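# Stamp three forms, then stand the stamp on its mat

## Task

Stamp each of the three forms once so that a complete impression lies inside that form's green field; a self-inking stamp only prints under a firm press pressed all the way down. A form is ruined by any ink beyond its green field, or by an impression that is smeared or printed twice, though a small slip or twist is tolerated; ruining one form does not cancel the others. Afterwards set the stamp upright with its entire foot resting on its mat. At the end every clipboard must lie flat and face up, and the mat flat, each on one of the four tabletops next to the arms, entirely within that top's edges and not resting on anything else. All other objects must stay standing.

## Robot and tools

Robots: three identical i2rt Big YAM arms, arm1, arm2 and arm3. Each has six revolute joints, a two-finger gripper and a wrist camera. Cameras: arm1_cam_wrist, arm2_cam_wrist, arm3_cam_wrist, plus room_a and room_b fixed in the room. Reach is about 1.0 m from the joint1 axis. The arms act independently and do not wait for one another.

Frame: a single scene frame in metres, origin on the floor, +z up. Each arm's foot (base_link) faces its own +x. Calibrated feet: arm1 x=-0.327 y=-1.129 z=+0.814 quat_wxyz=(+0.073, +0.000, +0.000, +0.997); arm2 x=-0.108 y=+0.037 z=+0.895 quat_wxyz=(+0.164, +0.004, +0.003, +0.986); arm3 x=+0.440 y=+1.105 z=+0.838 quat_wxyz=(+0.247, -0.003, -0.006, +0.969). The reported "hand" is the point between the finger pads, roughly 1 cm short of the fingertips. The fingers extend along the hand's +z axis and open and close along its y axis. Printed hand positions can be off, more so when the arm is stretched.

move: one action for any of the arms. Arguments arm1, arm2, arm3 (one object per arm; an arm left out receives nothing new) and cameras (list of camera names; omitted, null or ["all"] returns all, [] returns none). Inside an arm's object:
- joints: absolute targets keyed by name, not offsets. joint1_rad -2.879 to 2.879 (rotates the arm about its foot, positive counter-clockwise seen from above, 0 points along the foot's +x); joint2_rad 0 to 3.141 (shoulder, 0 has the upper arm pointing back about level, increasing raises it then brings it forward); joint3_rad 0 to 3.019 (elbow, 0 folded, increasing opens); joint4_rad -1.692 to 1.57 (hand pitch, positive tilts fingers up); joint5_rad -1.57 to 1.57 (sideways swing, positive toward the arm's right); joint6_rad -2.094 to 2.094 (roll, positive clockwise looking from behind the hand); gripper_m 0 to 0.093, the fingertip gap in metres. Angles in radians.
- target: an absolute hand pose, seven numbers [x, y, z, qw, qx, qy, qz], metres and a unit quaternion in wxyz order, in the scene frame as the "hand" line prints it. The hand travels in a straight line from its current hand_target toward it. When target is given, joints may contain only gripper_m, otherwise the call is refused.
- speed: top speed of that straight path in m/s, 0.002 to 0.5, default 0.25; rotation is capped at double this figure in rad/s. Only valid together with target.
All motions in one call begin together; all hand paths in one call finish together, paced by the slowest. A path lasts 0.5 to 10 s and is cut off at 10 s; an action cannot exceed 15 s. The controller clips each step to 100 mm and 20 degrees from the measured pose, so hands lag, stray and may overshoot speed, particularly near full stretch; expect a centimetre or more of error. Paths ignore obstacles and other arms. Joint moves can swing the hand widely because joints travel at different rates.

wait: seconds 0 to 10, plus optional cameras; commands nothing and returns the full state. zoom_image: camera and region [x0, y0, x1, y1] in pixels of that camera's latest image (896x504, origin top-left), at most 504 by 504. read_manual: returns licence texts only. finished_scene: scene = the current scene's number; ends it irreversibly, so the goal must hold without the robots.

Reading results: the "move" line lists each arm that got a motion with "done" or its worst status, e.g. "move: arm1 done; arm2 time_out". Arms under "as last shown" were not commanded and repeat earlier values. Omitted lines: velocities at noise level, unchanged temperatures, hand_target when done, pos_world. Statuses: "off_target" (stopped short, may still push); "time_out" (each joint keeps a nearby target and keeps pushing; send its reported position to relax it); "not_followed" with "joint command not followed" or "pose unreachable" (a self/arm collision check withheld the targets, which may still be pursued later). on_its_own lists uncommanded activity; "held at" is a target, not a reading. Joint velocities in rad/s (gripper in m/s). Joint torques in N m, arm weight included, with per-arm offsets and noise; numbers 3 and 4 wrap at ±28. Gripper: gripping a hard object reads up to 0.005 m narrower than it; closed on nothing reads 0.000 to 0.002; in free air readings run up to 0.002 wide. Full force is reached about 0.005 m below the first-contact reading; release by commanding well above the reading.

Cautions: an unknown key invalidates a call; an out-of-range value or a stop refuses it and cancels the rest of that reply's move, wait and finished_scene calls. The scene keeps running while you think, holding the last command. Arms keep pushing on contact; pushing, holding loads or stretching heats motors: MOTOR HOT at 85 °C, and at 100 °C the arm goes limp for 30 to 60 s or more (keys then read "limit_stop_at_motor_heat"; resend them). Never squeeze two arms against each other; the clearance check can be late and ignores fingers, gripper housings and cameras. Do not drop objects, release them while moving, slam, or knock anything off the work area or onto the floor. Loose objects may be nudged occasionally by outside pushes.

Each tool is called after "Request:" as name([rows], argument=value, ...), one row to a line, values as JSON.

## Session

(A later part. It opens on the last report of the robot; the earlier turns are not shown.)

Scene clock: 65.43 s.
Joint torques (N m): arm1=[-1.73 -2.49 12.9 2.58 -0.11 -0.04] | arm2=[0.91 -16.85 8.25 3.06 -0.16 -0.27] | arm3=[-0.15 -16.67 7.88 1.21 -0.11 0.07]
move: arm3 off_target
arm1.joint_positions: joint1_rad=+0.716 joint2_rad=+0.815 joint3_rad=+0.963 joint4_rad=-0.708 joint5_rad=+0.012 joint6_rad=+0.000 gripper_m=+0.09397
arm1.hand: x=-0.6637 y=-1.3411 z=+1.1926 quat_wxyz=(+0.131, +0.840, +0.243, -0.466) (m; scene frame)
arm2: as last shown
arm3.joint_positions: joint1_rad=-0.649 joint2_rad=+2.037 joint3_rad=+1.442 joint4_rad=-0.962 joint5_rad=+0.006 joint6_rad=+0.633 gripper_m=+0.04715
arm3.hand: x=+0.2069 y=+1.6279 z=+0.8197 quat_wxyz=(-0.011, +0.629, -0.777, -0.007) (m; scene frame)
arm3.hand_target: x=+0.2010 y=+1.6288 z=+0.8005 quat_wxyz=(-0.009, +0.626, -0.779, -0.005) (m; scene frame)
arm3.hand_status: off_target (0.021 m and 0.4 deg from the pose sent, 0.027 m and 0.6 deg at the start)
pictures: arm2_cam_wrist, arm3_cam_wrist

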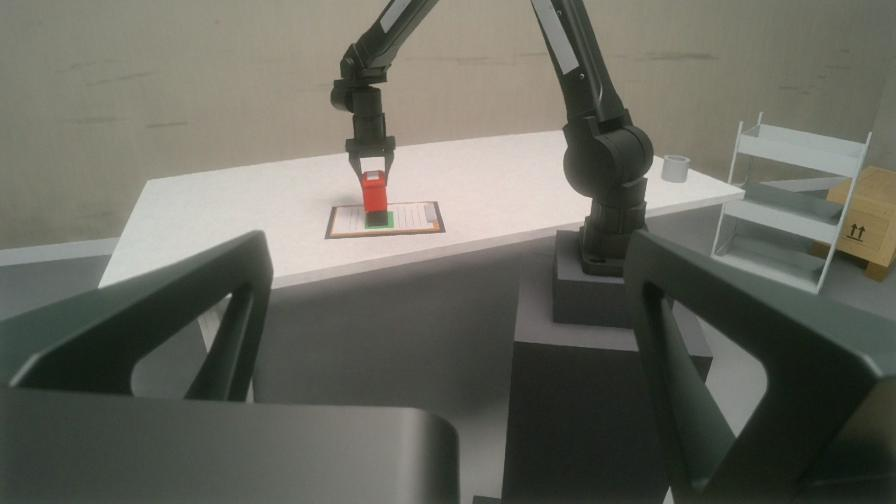

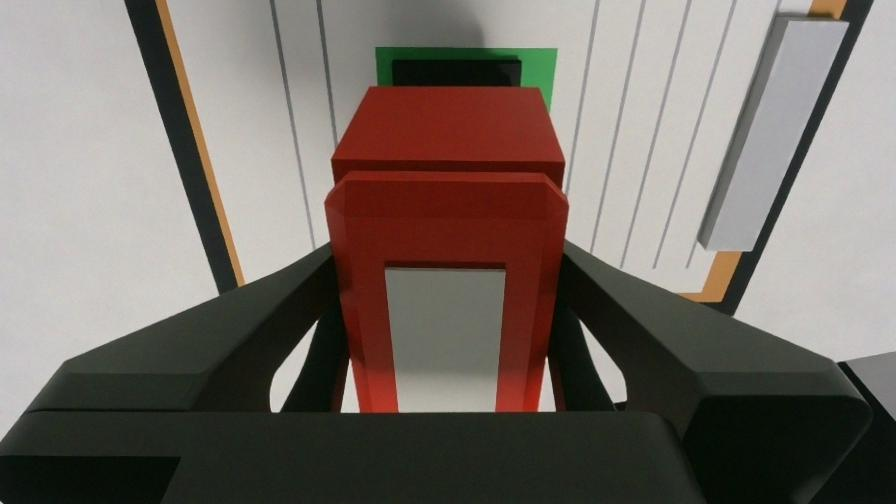

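Request:
move(arm3={"target":[0.2030,1.623,0.775,0.006,-0.626,0.779,0.003],"speed":0.06}, cameras=["arm3_cam_wrist","arm2_cam_wrist"])

Request:
zoom_image(camera="arm2_cam_wrist", region=[310, 150, 460, 250])

Scene clock: 66.60 s.
Joint torques (N m): arm1=[-1.73 -2.43 12.92 2.59 -0.12 -0.04] | arm2=[0.62 -17.08 8.27 3.15 -0.18 -0.28] | arm3=[-0.15 -15.27 6.04 2.18 -0.1 0.07]
move: arm3 off_target
arm1, arm2: as last shown
arm3.joint_positions: joint1_rad=-0.649 joint2_rad=+2.042 joint3_rad=+1.427 joint4_rad=-0.927 joint5_rad=+0.001 joint6_rad=+0.633 gripper_m=+0.04715
arm3.hand: x=+0.2057 y=+1.6288 z=+0.8124 quat_wxyz=(-0.011, +0.629, -0.777, -0.015) (m; scene frame)
arm3.hand_target: x=+0.2041 y=+1.6211 z=+0.7766 quat_wxyz=(-0.006, +0.626, -0.779, -0.003) (m; scene frame)
arm3.hand_status: off_target (0.038 m and 1.5 deg from the pose sent, 0.045 m and 0.8 deg at the start)
pictures: arm2_cam_wrist, arm3_cam_wrist

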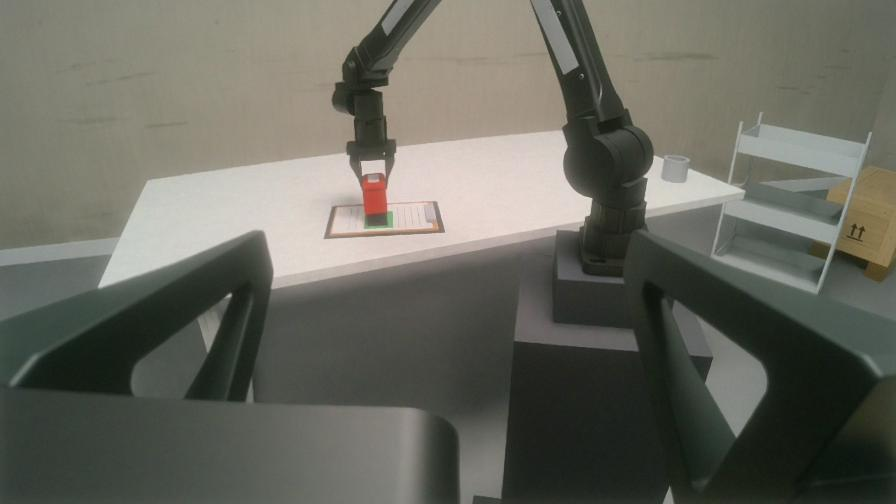

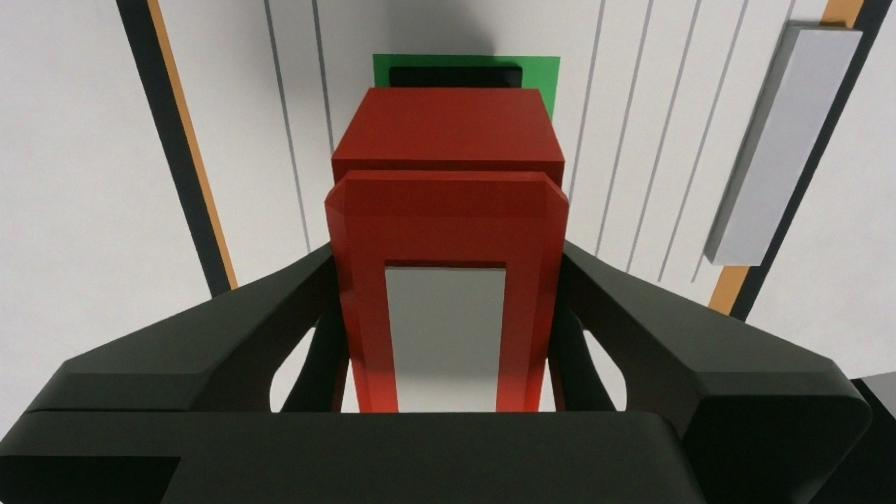

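Scaled by 3.360 from the camera's 896x504 image, which has a finer 1280x720 frame.

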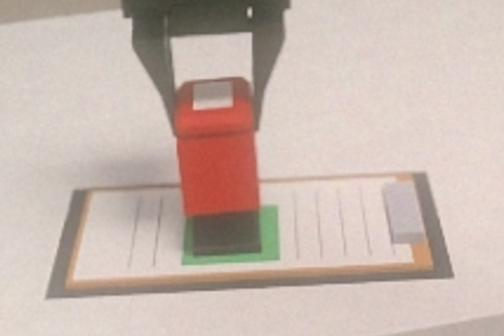

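Request:
move(arm3={"target":[0.2040,1.617,0.735,-0.004,-0.626,0.779,-0.005],"speed":0.08}, cameras=["arm3_cam_wrist","arm2_cam_wrist"])

Request:
zoom_image(camera="arm2_cam_wrist", region=[310, 150, 460, 250])

Scene clock: 67.77 s.
Joint torques (N m): arm1=[-1.73 -2.49 12.92 2.59 -0.12 -0.03] | arm2=[0.56 -17.73 8.23 3.28 -0.16 -0.26] | arm3=[-0.21 -13.57 5.64 2.63 -0.08 0.04]
move: arm3 off_target
arm1, arm2: as last shown
arm3.joint_positions: joint1_rad=-0.649 joint2_rad=+2.072 joint3_rad=+1.410 joint4_rad=-0.878 joint5_rad=-0.016 joint6_rad=+0.633 gripper_m=+0.04715
arm3.hand: x=+0.2037 y=+1.6269 z=+0.7911 quat_wxyz=(-0.003, +0.629, -0.777, -0.018) (m; scene frame)
arm3.hand_target: x=+0.2060 y=+1.6128 z=+0.7391 quat_wxyz=(+0.005, +0.626, -0.780, +0.006) (m; scene frame)
arm3.hand_status: off_target (0.057 m and 2.8 deg from the pose sent, 0.078 m and 2.9 deg at the start)
pictures: arm2_cam_wrist, arm3_cam_wrist

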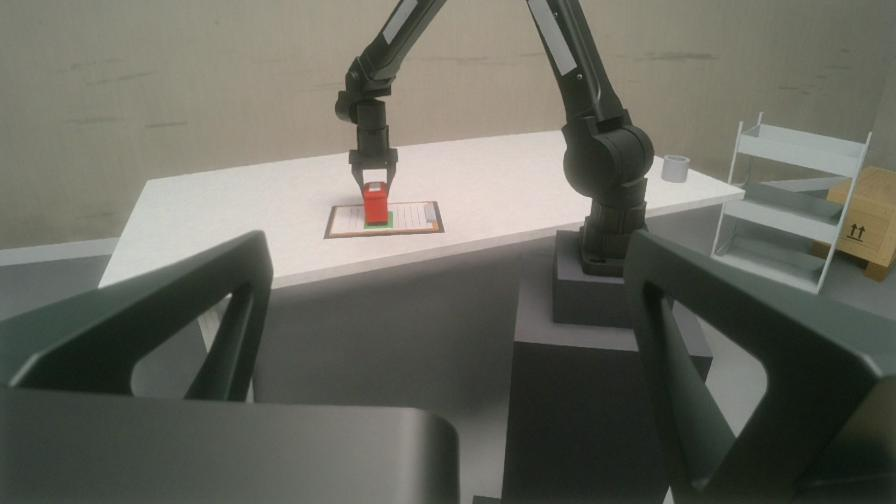

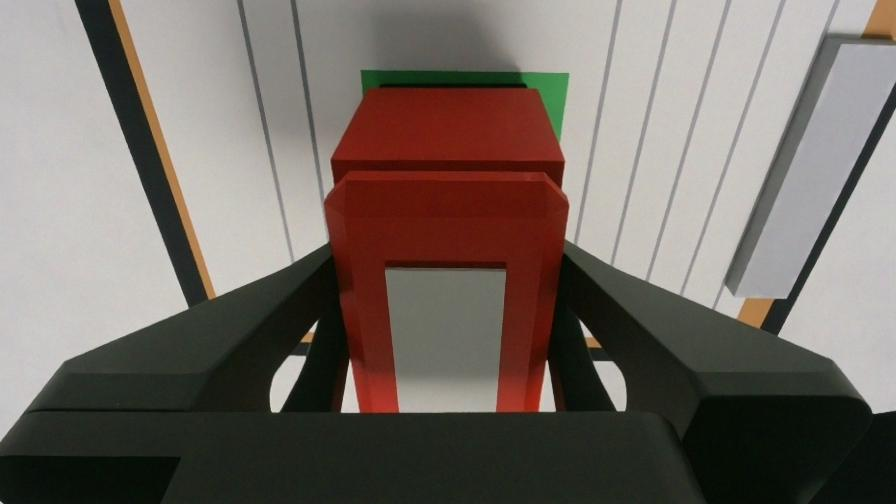

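Scaled by 3.360 from the camera's 896x504 image, which has a finer 1280x720 frame.

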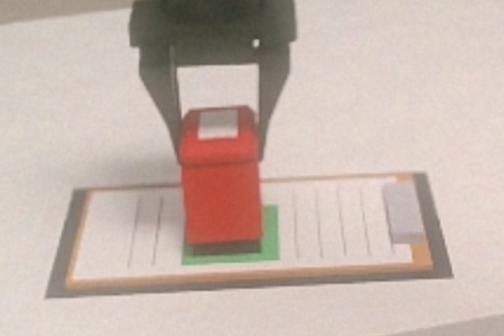

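Request:
move(arm3={"target":[0.2060,1.610,0.692,-0.010,-0.626,0.779,-0.012],"speed":0.1}, cameras=["arm3_cam_wrist","arm2_cam_wrist"])

Request:
zoom_image(camera="arm2_cam_wrist", region=[310, 150, 460, 250])

Scene clock: 68.87 s.
Joint torques (N m): arm1=[-1.73 -2.49 12.92 2.59 -0.12 -0.04] | arm2=[0.79 -17.03 8.27 3.29 -0.13 -0.22] | arm3=[-0.21 -9.17 4.26 4.37 -0.21 0.05]
move: arm3 off_target
arm1, arm2: as last shown
arm3.joint_positions: joint1_rad=-0.649 joint2_rad=+2.067 joint3_rad=+1.389 joint4_rad=-0.847 joint5_rad=-0.013 joint6_rad=+0.633 gripper_m=+0.04715
arm3.hand: x=+0.2050 y=+1.6255 z=+0.7875 quat_wxyz=(-0.006, +0.629, -0.777, -0.025) (m; scene frame)
arm3.hand_target: x=+0.2126 y=+1.5993 z=+0.7031 quat_wxyz=(+0.007, +0.626, -0.780, +0.015) (m; scene frame)
arm3.hand_status: off_target (0.097 m and 4.6 deg from the pose sent, 0.101 m and 3.8 deg at the start)
pictures: arm2_cam_wrist, arm3_cam_wrist

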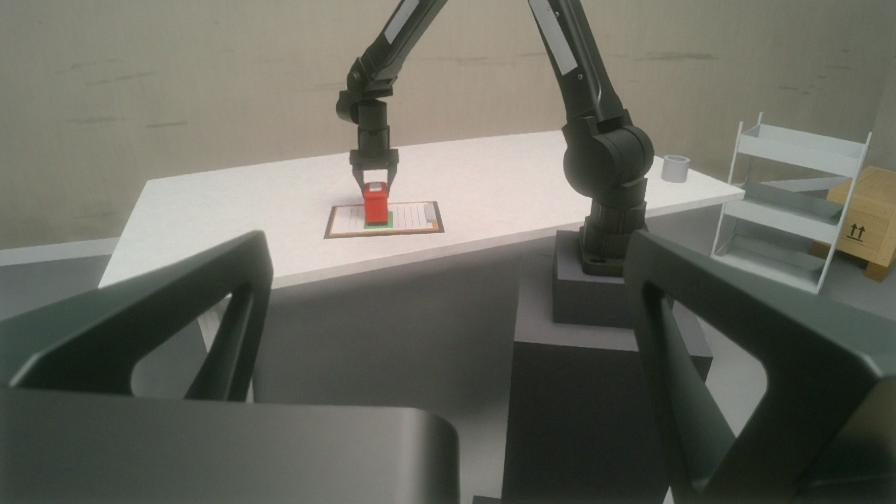

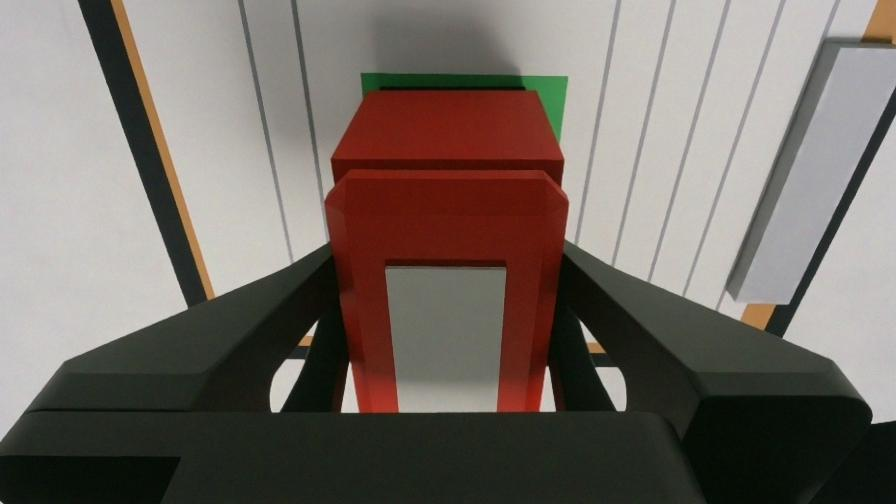

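Scaled by 3.360 from the camera's 896x504 image, which has a finer 1280x720 frame.

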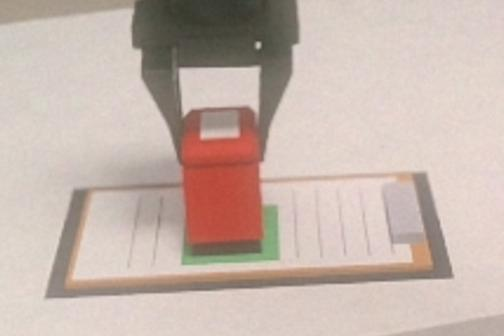

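Request:
move(arm3={"target":[0.2100,1.604,0.655,-0.015,-0.626,0.779,-0.018],"speed":0.1}, cameras=["arm3_cam_wrist","arm2_cam_wrist"])

Request:
zoom_image(camera="arm2_cam_wrist", region=[310, 150, 460, 250])

Scene clock: 70.03 s.
Joint torques (N m): arm1=[-1.73 -2.43 12.93 2.58 -0.12 -0.04] | arm2=[1.08 -17.38 8.31 3.18 -0.13 -0.29] | arm3=[-0.73 -8.12 5.71 3.03 -0.61 -0.01]
move: arm3 off_target
arm1: as last shown
arm2.joint_positions: joint1_rad=-1.463 joint2_rad=+1.901 joint3_rad=+1.013 joint4_rad=+1.103 joint5_rad=+0.061 joint6_rad=+0.001 gripper_m=+0.09396
arm2.hand: x=+0.0560 y=+0.7091 z=+1.1127 quat_wxyz=(-0.616, +0.372, -0.508, -0.472) (m; scene frame)
arm3.joint_positions: joint1_rad=-0.649 joint2_rad=+2.059 joint3_rad=+1.373 joint4_rad=-0.823 joint5_rad=-0.011 joint6_rad=+0.633 gripper_m=+0.04715
arm3.hand: x=+0.2054 y=+1.6252 z=+0.7871 quat_wxyz=(-0.009, +0.629, -0.777, -0.032) (m; scene frame)
arm3.hand_target: x=+0.2149 y=+1.5982 z=+0.6999 quat_wxyz=(+0.012, +0.626, -0.779, +0.018) (m; scene frame)
arm3.hand_status: off_target (0.134 m and 6.4 deg from the pose sent, 0.134 m and 5.5 deg at the start; pose on its path clipped on 26 of 30 steps)
pictures: arm2_cam_wrist, arm3_cam_wrist

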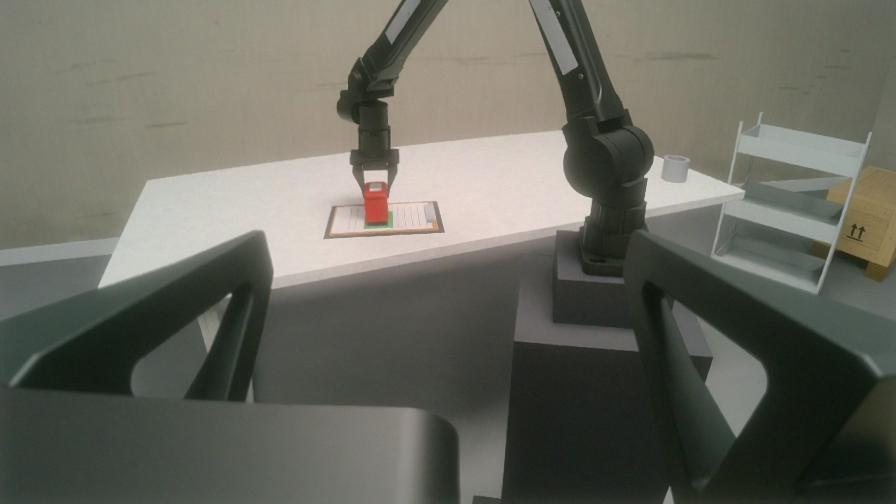

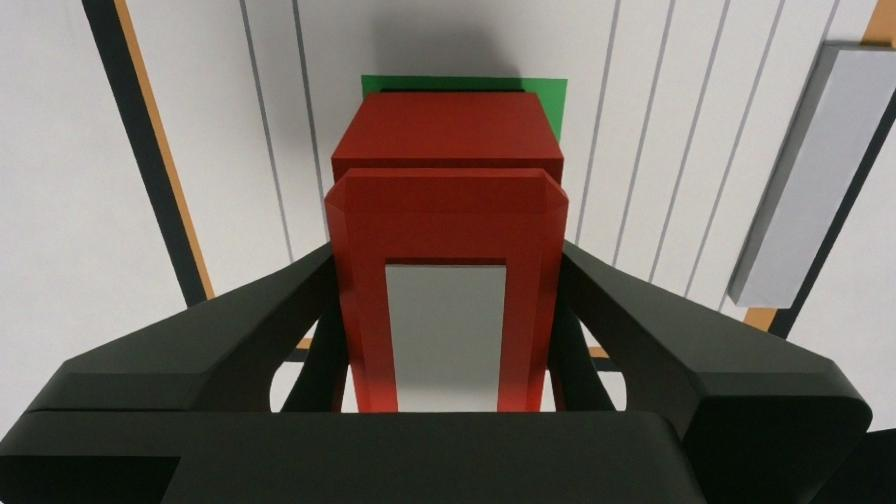

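Scaled by 3.360 from the camera's 896x504 image, which has a finer 1280x720 frame.

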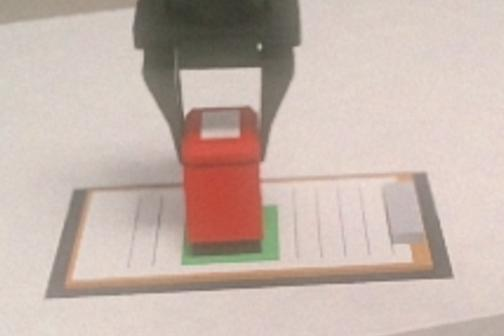

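Request:
move(arm3={"target":[0.2020,1.627,0.90,0.006,-0.626,0.779,0.004],"speed":0.15}, cameras=["arm3_cam_wrist","arm2_cam_wrist"])

Request:
zoom_image(camera="arm2_cam_wrist", region=[310, 150, 460, 250])

Scene clock: 72.33 s.
Joint torques (N m): arm1=[-1.79 -2.43 12.93 2.59 -0.11 -0.04] | arm2=[0.38 -16.79 8.36 3.04 -0.12 -0.21] | arm3=[-0.44 -18.9 12.48 -0.83 0.18 0.04]
move: arm3 off_target
arm1, arm2: as last shown
arm3.joint_positions: joint1_rad=-0.648 joint2_rad=+1.940 joint3_rad=+1.468 joint4_rad=-1.134 joint5_rad=-0.019 joint6_rad=+0.633 gripper_m=+0.04715
arm3.hand: x=+0.2097 y=+1.6081 z=+0.8811 quat_wxyz=(+0.007, +0.629, -0.777, +0.014) (m; scene frame)
arm3.hand_target: x=+0.2005 y=+1.6253 z=+0.9005 quat_wxyz=(+0.000, +0.627, -0.779, -0.006) (m; scene frame)
arm3.hand_status: off_target (0.028 m and 2.6 deg from the pose sent, 0.113 m and 3.3 deg at the start)
pictures: arm2_cam_wrist, arm3_cam_wrist

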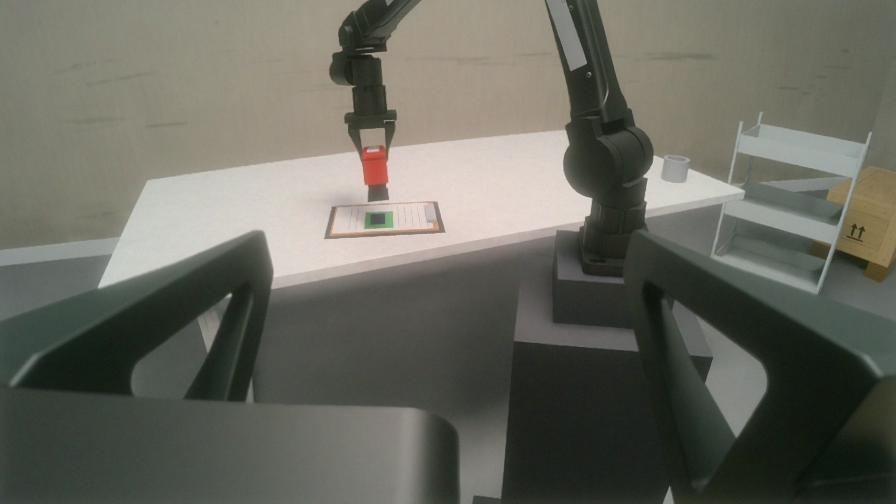

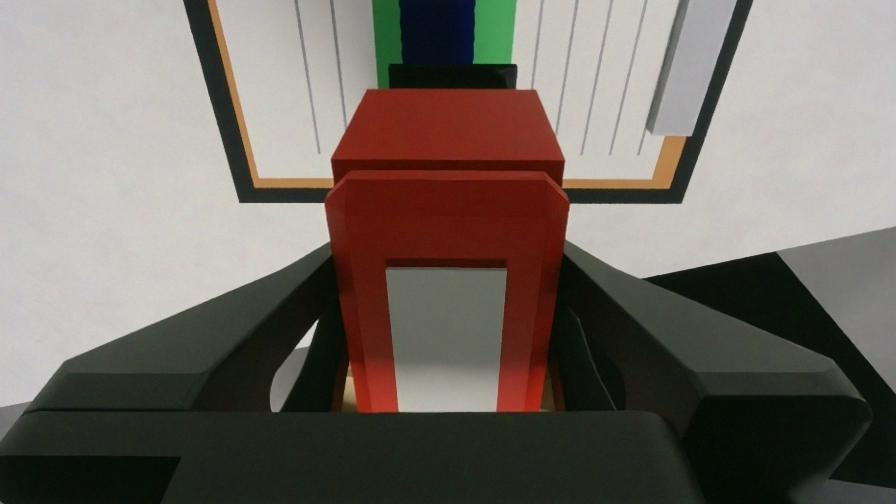

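Scaled by 3.360 from the camera's 896x504 image, which has a finer 1280x720 frame.

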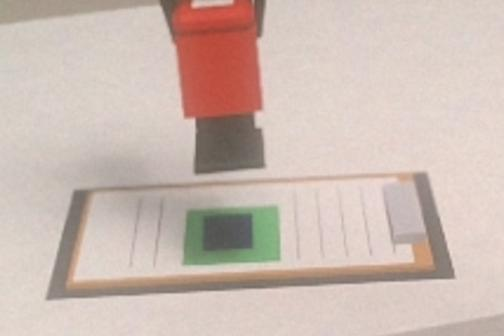

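Request:
move(arm2={"target":[-0.02,0.33,1.25,0.4395,-0.413,0.761,0.2385]}, arm3={"target":[0.24,1.50,0.95,0.006,-0.626,0.779,0.004],"speed":0.2}, cameras=[])

Request:
move(arm3={"joints":{"joint1_rad":1.42,"joint6_rad":0.3}}, cameras=[])

Request:
move(arm3={"target":[0.06,0.60,0.88,0,-0.8949,-0.4462,0],"speed":0.2})

Scene clock: 75.57 s.
Joint torques (N m): arm1=[-1.79 -2.43 12.93 2.59 -0.11 -0.04] | arm2=[1.38 0.85 12.08 1.09 0.43 0.09] | arm3=[0.09 -14.8 7.34 -0.57 0.22 0.12]
move: arm2 off_target; arm3 done
arm1.joint_positions: joint1_rad=+0.716 joint2_rad=+0.815 joint3_rad=+0.963 joint4_rad=-0.708 joint5_rad=+0.010 joint6_rad=+0.000 gripper_m=+0.09397
arm1.hand: x=-0.6636 y=-1.3413 z=+1.1926 quat_wxyz=(+0.132, +0.840, +0.243, -0.466) (m; scene frame)
arm2.joint_positions: joint1_rad=-1.262 joint2_rad=+0.538 joint3_rad=+0.753 joint4_rad=-0.825 joint5_rad=+0.476 joint6_rad=+0.263 gripper_m=+0.09396
arm2.hand: x=-0.0199 y=+0.3277 z=+1.2267 quat_wxyz=(-0.437, +0.430, -0.758, -0.225) (m; scene frame)
arm2.hand_target: x=-0.0219 y=+0.3290 z=+1.2494 quat_wxyz=(-0.440, +0.420, -0.757, -0.238) (m; scene frame)
arm2.hand_status: off_target (0.023 m and 2.6 deg from the pose sent, 0.410 m and 44.9 deg at the start)
arm3.joint_positions: joint1_rad=-0.616 joint2_rad=+1.591 joint3_rad=+1.177 joint4_rad=-1.139 joint5_rad=-0.006 joint6_rad=+0.661 gripper_m=+0.04715
arm3.hand: x=+0.2400 y=+1.5095 z=+0.9488 quat_wxyz=(-0.005, +0.631, -0.776, -0.011) (m; scene frame)
arm3.hand_target: x=+0.2401 y=+1.5002 z=+0.9499 quat_wxyz=(-0.006, +0.627, -0.779, -0.004) (m; scene frame)
arm3.hand_status: done (0.010 m and 1.0 deg from the pose sent, 0.132 m and 2.6 deg at the start)
pictures: none

Scene clock: 78.37 s.
Joint torques (N m): arm1=[-1.67 -2.43 12.93 2.58 -0.12 -0.04] | arm2=[0.21 0.56 11.84 1.26 0.43 0.14] | arm3=[-0.44 -15.03 7.23 -0.54 0.03 -0.23]
Heat: arm1: hottest joint3_rad 43 °C; arm2: hottest joint3_rad 45 °C; arm3: hottest joint2_rad 46 °C.
move: arm3 done
arm1: as last shown
arm2.joint_positions: joint1_rad=-1.262 joint2_rad=+0.538 joint3_rad=+0.753 joint4_rad=-0.825 joint5_rad=+0.478 joint6_rad=+0.265 gripper_m=+0.09396
arm2.hand: x=-0.0197 y=+0.3276 z=+1.2268 quat_wxyz=(-0.437, +0.429, -0.758, -0.225) (m; scene frame)
arm3.joint_positions: joint1_rad=+1.424 joint2_rad=+1.591 joint3_rad=+1.177 joint4_rad=-1.137 joint5_rad=-0.003 joint6_rad=+0.318 gripper_m=+0.04711
arm3.joint_status: all done
arm3.hand: x=+0.1666 y=+0.7434 z=+0.9406 quat_wxyz=(+0.004, +0.955, +0.298, -0.001) (m; scene frame)
pictures: none

Scene clock: 80.37 s.
Joint torques (N m): arm1=[-1.79 -2.43 12.9 2.61 -0.11 -0.04] | arm2=[1.2 0.5 12.21 1.06 0.4 0.09] | arm3=[0.03 -20.25 13.23 -0.75 -0.01 -0.27]
move: arm3 off_target
arm1, arm2: as last shown
arm3.joint_positions: joint1_rad=+1.424 joint2_rad=+2.076 joint3_rad=+1.674 joint4_rad=-1.195 joint5_rad=+0.000 joint6_rad=+0.035 gripper_m=+0.04710
arm3.hand: x=+0.0719 y=+0.6187 z=+0.8643 quat_wxyz=(-0.008, +0.903, +0.430, +0.018) (m; scene frame)
arm3.hand_target: x=+0.0609 y=+0.6011 z=+0.8805 quat_wxyz=(+0.000, +0.897, +0.441, +0.000) (m; scene frame)
arm3.hand_status: off_target (0.027 m and 3.0 deg from the pose sent, 0.189 m and 18.3 deg at the start)
pictures: arm1_cam_wrist, arm2_cam_wrist, arm3_cam_wrist, room_a, room_b

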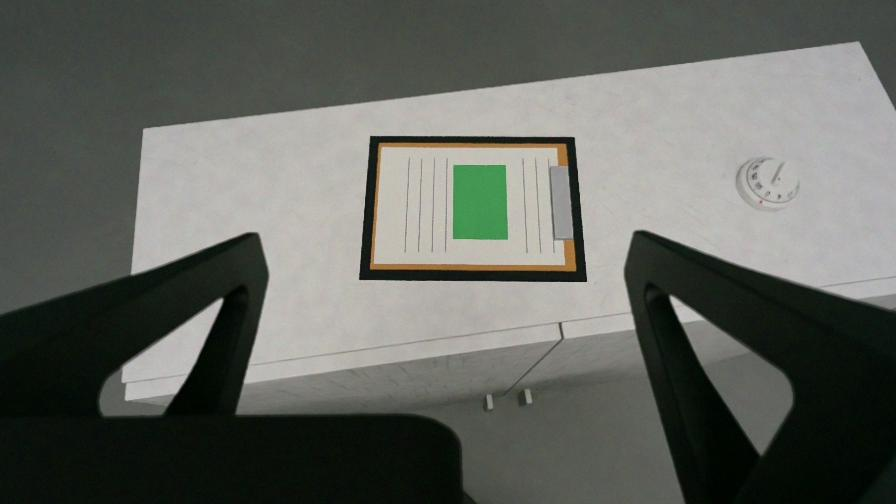

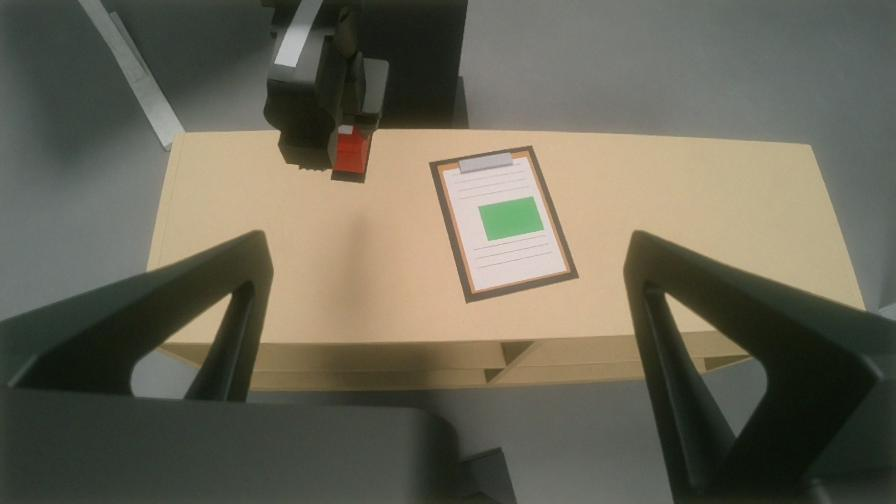

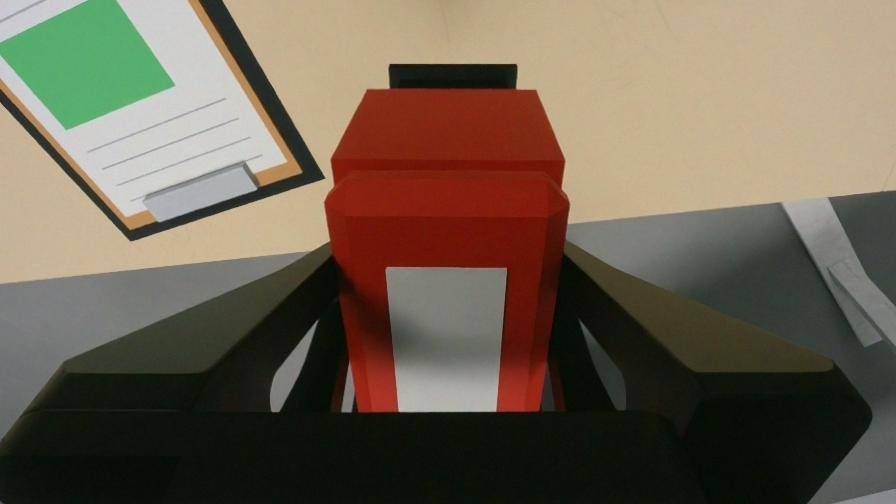

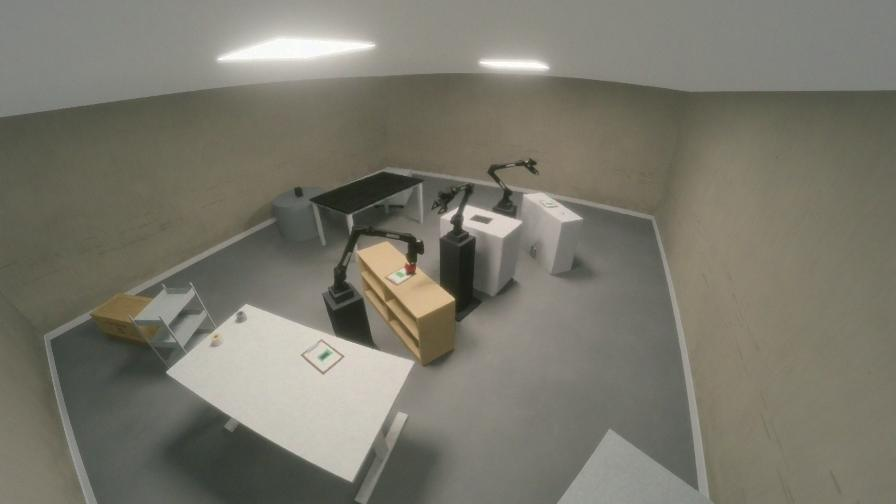

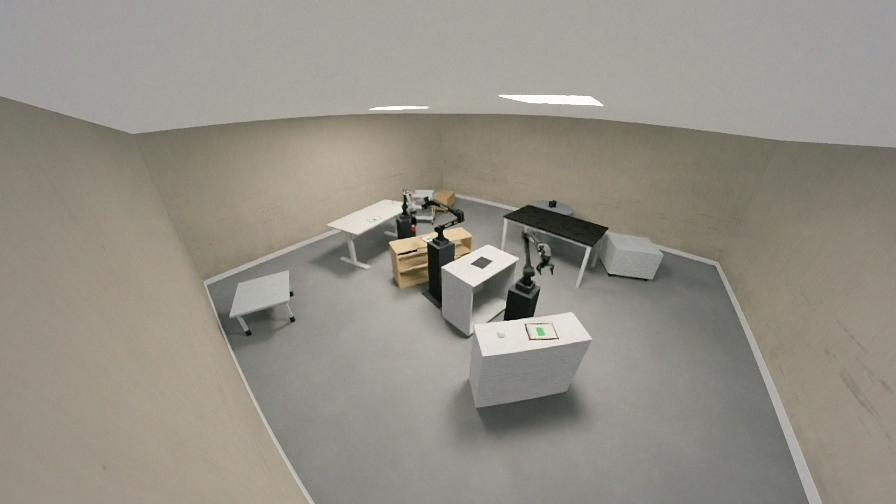

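Request:
move(arm3={"target":[0.052,0.585,0.79,0.010,-0.895,-0.446,0.018],"speed":0.12}, cameras=["arm2_cam_wrist","arm3_cam_wrist"])

Request:
zoom_image(camera="arm2_cam_wrist", region=[250, 80, 450, 230])

Scene clock: 82.03 s.
Joint torques (N m): arm1=[-1.73 -2.37 12.9 2.56 -0.11 -0.04] | arm2=[0.62 0.91 12.08 1.11 0.42 0.11] | arm3=[0.03 -21.48 11.02 0.44 0.19 -0.23]
move: arm3 off_target
arm1, arm2: as last shown
arm3.joint_positions: joint1_rad=+1.429 joint2_rad=+2.214 joint3_rad=+1.674 joint4_rad=-1.042 joint5_rad=+0.032 joint6_rad=+0.035 gripper_m=+0.04710
arm3.hand: x=+0.0598 y=+0.6058 z=+0.7809 quat_wxyz=(-0.019, +0.901, +0.433, +0.004) (m; scene frame)
arm3.hand_target: x=+0.0524 y=+0.5856 z=+0.7904 quat_wxyz=(-0.010, +0.895, +0.446, -0.019) (m; scene frame)
arm3.hand_status: off_target (0.024 m and 3.2 deg from the pose sent, 0.084 m and 4.6 deg at the start)
pictures: arm2_cam_wrist, arm3_cam_wrist

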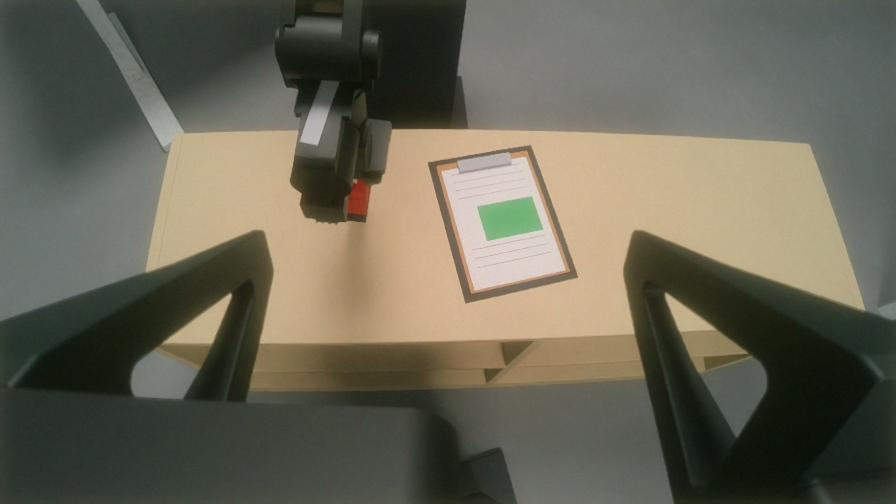

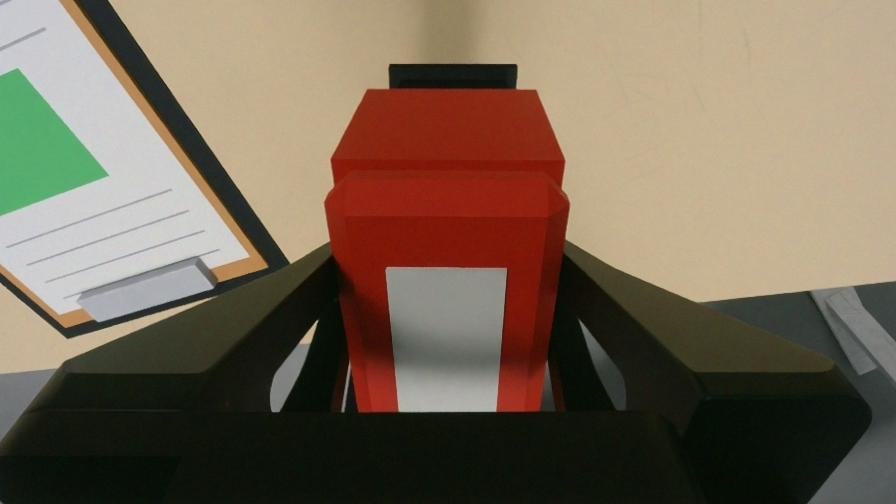

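Scaled by 2.520 from the camera's 896x504 image, which has a finer 1280x720 frame.

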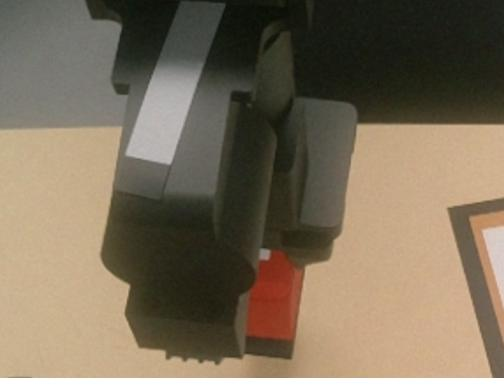

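Request:
move(arm3={"target":[0.055,0.591,0.762,0.006,-0.895,-0.446,0.010],"speed":0.06}, cameras=["arm3_cam_wrist"])

Request:
move(arm3={"target":[0.055,0.591,0.740,0.003,-0.895,-0.446,0.006],"speed":0.06}, cameras=["arm3_cam_wrist","arm2_cam_wrist"])

Scene clock: 83.27 s.
Joint torques (N m): arm1=[-1.67 -2.49 12.9 2.59 -0.12 -0.04] | arm2=[0.5 0.56 12.1 1.14 0.41 0.1] | arm3=[-0.09 -21.6 8.84 0.55 -0.22 -0.27]
move: arm3 done
arm1, arm2: as last shown
arm3.joint_positions: joint1_rad=+1.429 joint2_rad=+2.242 joint3_rad=+1.674 joint4_rad=-0.997 joint5_rad=+0.024 joint6_rad=+0.032 gripper_m=+0.04710
arm3.hand: x=+0.0576 y=+0.6005 z=+0.7640 quat_wxyz=(-0.012, +0.901, +0.434, -0.002) (m; scene frame)
arm3.hand_target: x=+0.0553 y=+0.5911 z=+0.7621 quat_wxyz=(-0.006, +0.895, +0.446, -0.010) (m; scene frame)
arm3.hand_status: done (0.010 m and 1.9 deg from the pose sent, 0.024 m and 2.7 deg at the start)
pictures: arm3_cam_wrist

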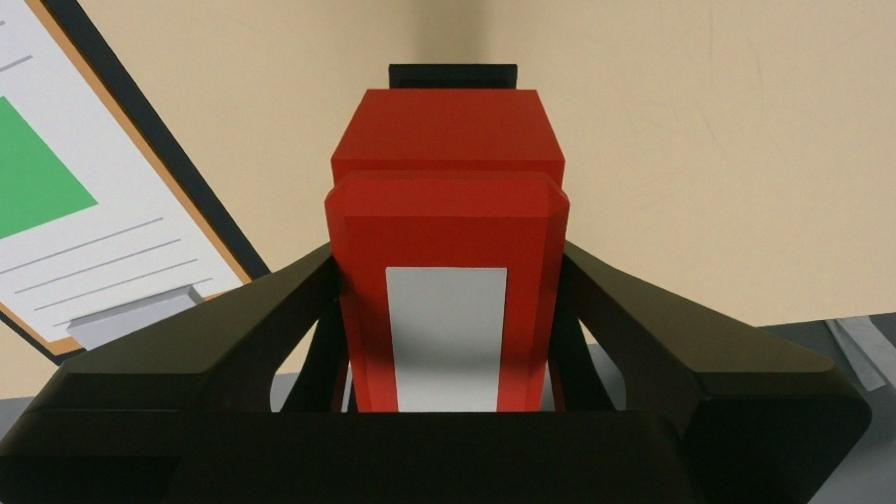

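Scene clock: 84.37 s.
Joint torques (N m): arm1=[-1.67 -2.49 12.92 2.59 -0.11 -0.04] | arm2=[1.38 1.08 12.11 1.02 0.4 0.09] | arm3=[-0.62 -21.25 8.65 0.5 -0.22 -0.26]
move: arm3 done
arm1, arm2: as last shown
arm3.joint_positions: joint1_rad=+1.429 joint2_rad=+2.279 joint3_rad=+1.674 joint4_rad=-0.967 joint5_rad=+0.017 joint6_rad=+0.029 gripper_m=+0.04710
arm3.hand: x=+0.0589 y=+0.6001 z=+0.7413 quat_wxyz=(-0.010, +0.900, +0.435, +0.002) (m; scene frame)
arm3.hand_target: x=+0.0552 y=+0.5913 z=+0.7400 quat_wxyz=(-0.003, +0.895, +0.446, -0.006) (m; scene frame)
arm3.hand_status: done (0.010 m and 1.8 deg from the pose sent, 0.026 m and 1.9 deg at the start)
pictures: arm2_cam_wrist, arm3_cam_wrist

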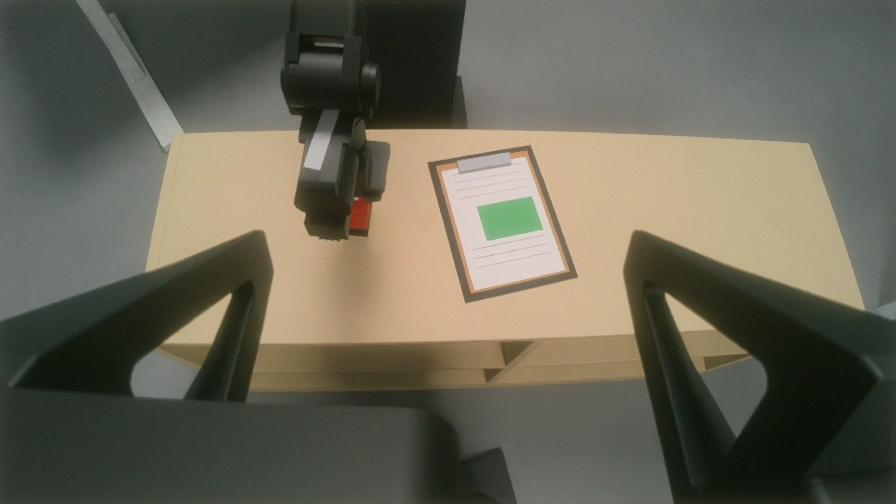

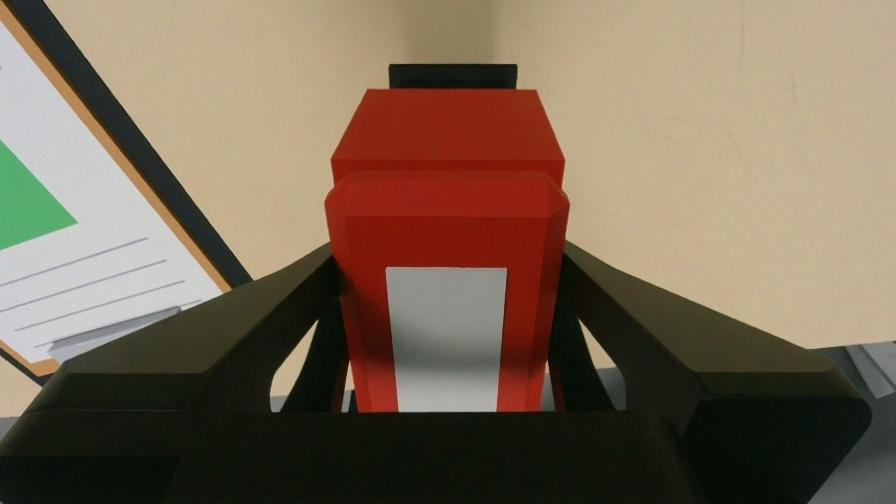

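Request:
move(arm3={"target":[0.055,0.591,0.715,0.003,-0.895,-0.446,0.006],"speed":0.06}, cameras=["arm3_cam_wrist"])

Request:
move(arm3={"target":[0.055,0.591,0.695,0.003,-0.895,-0.446,0.006],"speed":0.06}, cameras=["arm3_cam_wrist"])

Scene clock: 85.57 s.
Joint torques (N m): arm1=[-1.73 -2.37 12.9 2.59 -0.12 -0.03] | arm2=[0.38 0.62 12.03 1.01 0.42 0.07] | arm3=[-0.5 -21.6 8.39 0.53 -0.21 -0.25]
move: arm3 done
arm1, arm2: as last shown
arm3.joint_positions: joint1_rad=+1.429 joint2_rad=+2.319 joint3_rad=+1.674 joint4_rad=-0.925 joint5_rad=+0.017 joint6_rad=+0.027 gripper_m=+0.04710
arm3.hand: x=+0.0586 y=+0.5997 z=+0.7166 quat_wxyz=(-0.010, +0.900, +0.436, +0.002) (m; scene frame)
arm3.hand_target: x=+0.0550 y=+0.5912 z=+0.7151 quat_wxyz=(-0.003, +0.895, +0.447, -0.006) (m; scene frame)
arm3.hand_status: done (0.010 m and 1.7 deg from the pose sent, 0.028 m and 1.8 deg at the start)
pictures: arm3_cam_wrist

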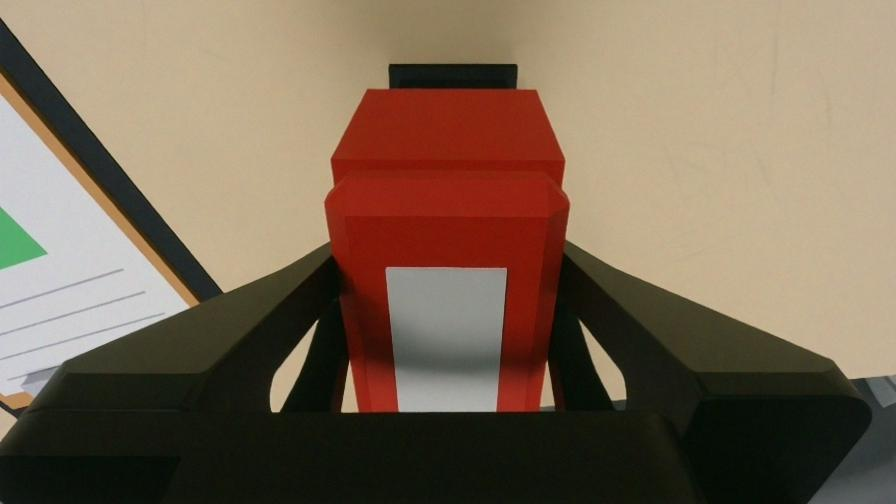

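Scene clock: 86.77 s.
Joint torques (N m): arm1=[-1.67 -2.49 12.92 2.58 -0.11 -0.03] | arm2=[1.26 0.67 12.22 1.16 0.35 0.09] | arm3=[-0.56 -20.48 8.44 0.62 -0.21 -0.22]
move: arm3 off_target
arm1, arm2: as last shown
arm3.joint_positions: joint1_rad=+1.429 joint2_rad=+2.334 joint3_rad=+1.674 joint4_rad=-0.895 joint5_rad=+0.015 joint6_rad=+0.027 gripper_m=+0.04710
arm3.hand: x=+0.0567 y=+0.5966 z=+0.7072 quat_wxyz=(-0.005, +0.900, +0.436, -0.005) (m; scene frame)
arm3.hand_target: x=+0.0554 y=+0.5912 z=+0.6952 quat_wxyz=(-0.003, +0.895, +0.446, -0.006) (m; scene frame)
arm3.hand_status: off_target (0.014 m and 1.3 deg from the pose sent, 0.024 m and 1.7 deg at the start)
pictures: arm3_cam_wrist

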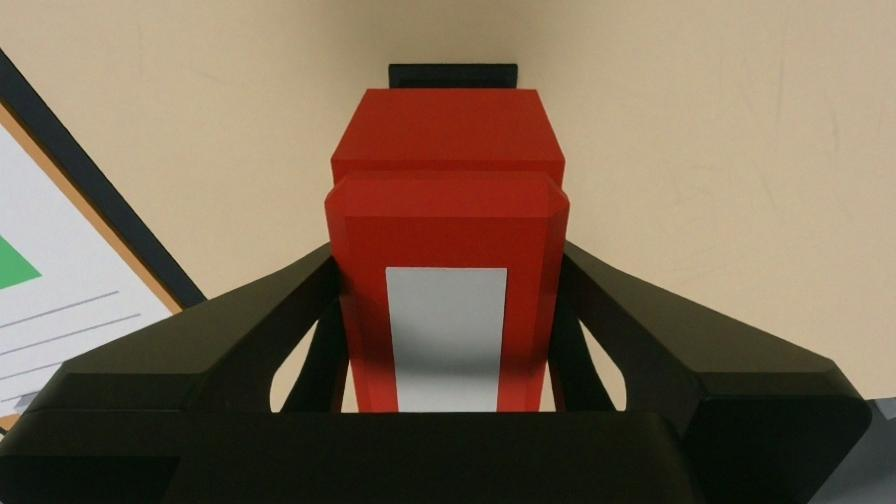

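Request:
move(arm3={"target":[0.055,0.591,0.675,0.003,-0.895,-0.446,0.006],"speed":0.05}, cameras=["arm3_cam_wrist","arm2_cam_wrist"])

Request:
zoom_image(camera="arm2_cam_wrist", region=[250, 130, 450, 280])

Scene clock: 87.83 s.
Joint torques (N m): arm1=[-1.73 -2.49 12.9 2.58 -0.12 -0.04] | arm2=[1.14 0.56 12.19 0.99 0.4 0.08] | arm3=[-0.5 -18.26 8.4 1.84 -0.16 -0.22]
move: arm3 off_target
arm1.joint_positions: joint1_rad=+0.716 joint2_rad=+0.815 joint3_rad=+0.963 joint4_rad=-0.708 joint5_rad=+0.010 joint6_rad=+0.000 gripper_m=+0.09397
arm1.hand: x=-0.6636 y=-1.3413 z=+1.1926 quat_wxyz=(+0.132, +0.840, +0.243, -0.466) (m; scene frame)
arm2: as last shown
arm3.joint_positions: joint1_rad=+1.429 joint2_rad=+2.336 joint3_rad=+1.674 joint4_rad=-0.890 joint5_rad=+0.017 joint6_rad=+0.015 gripper_m=+0.04710
arm3.hand: x=+0.0562 y=+0.5963 z=+0.7058 quat_wxyz=(-0.006, +0.897, +0.442, -0.006) (m; scene frame)
arm3.hand_target: x=+0.0561 y=+0.5930 z=+0.6762 quat_wxyz=(-0.004, +0.893, +0.451, -0.006) (m; scene frame)
arm3.hand_status: off_target (0.031 m and 0.6 deg from the pose sent, 0.033 m and 1.3 deg at the start)
pictures: arm2_cam_wrist, arm3_cam_wrist

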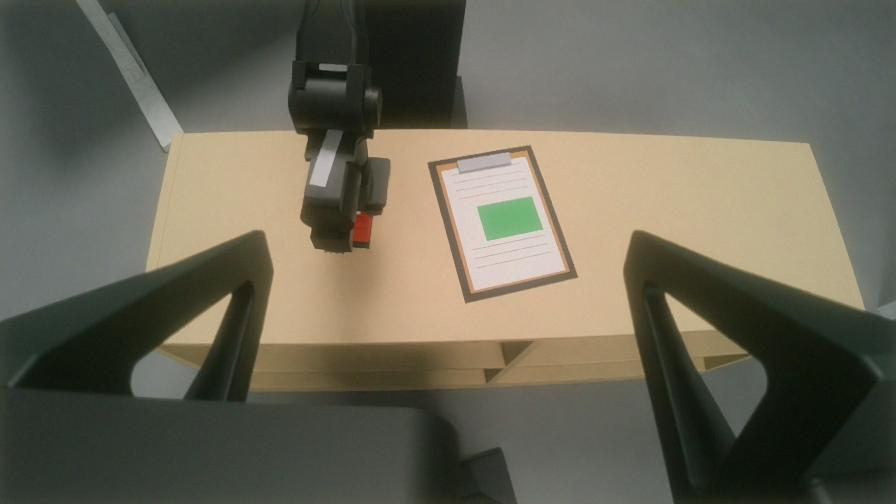

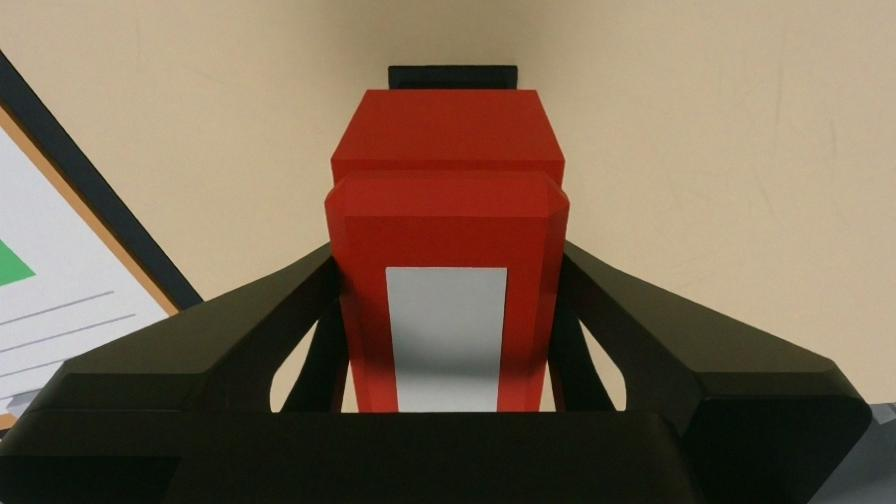

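Scaled by 2.520 from the camera's 896x504 image, which has a finer 1280x720 frame.

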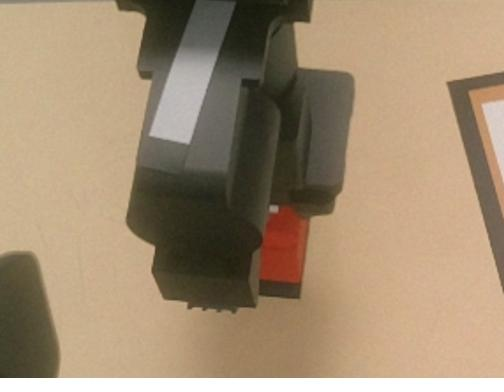

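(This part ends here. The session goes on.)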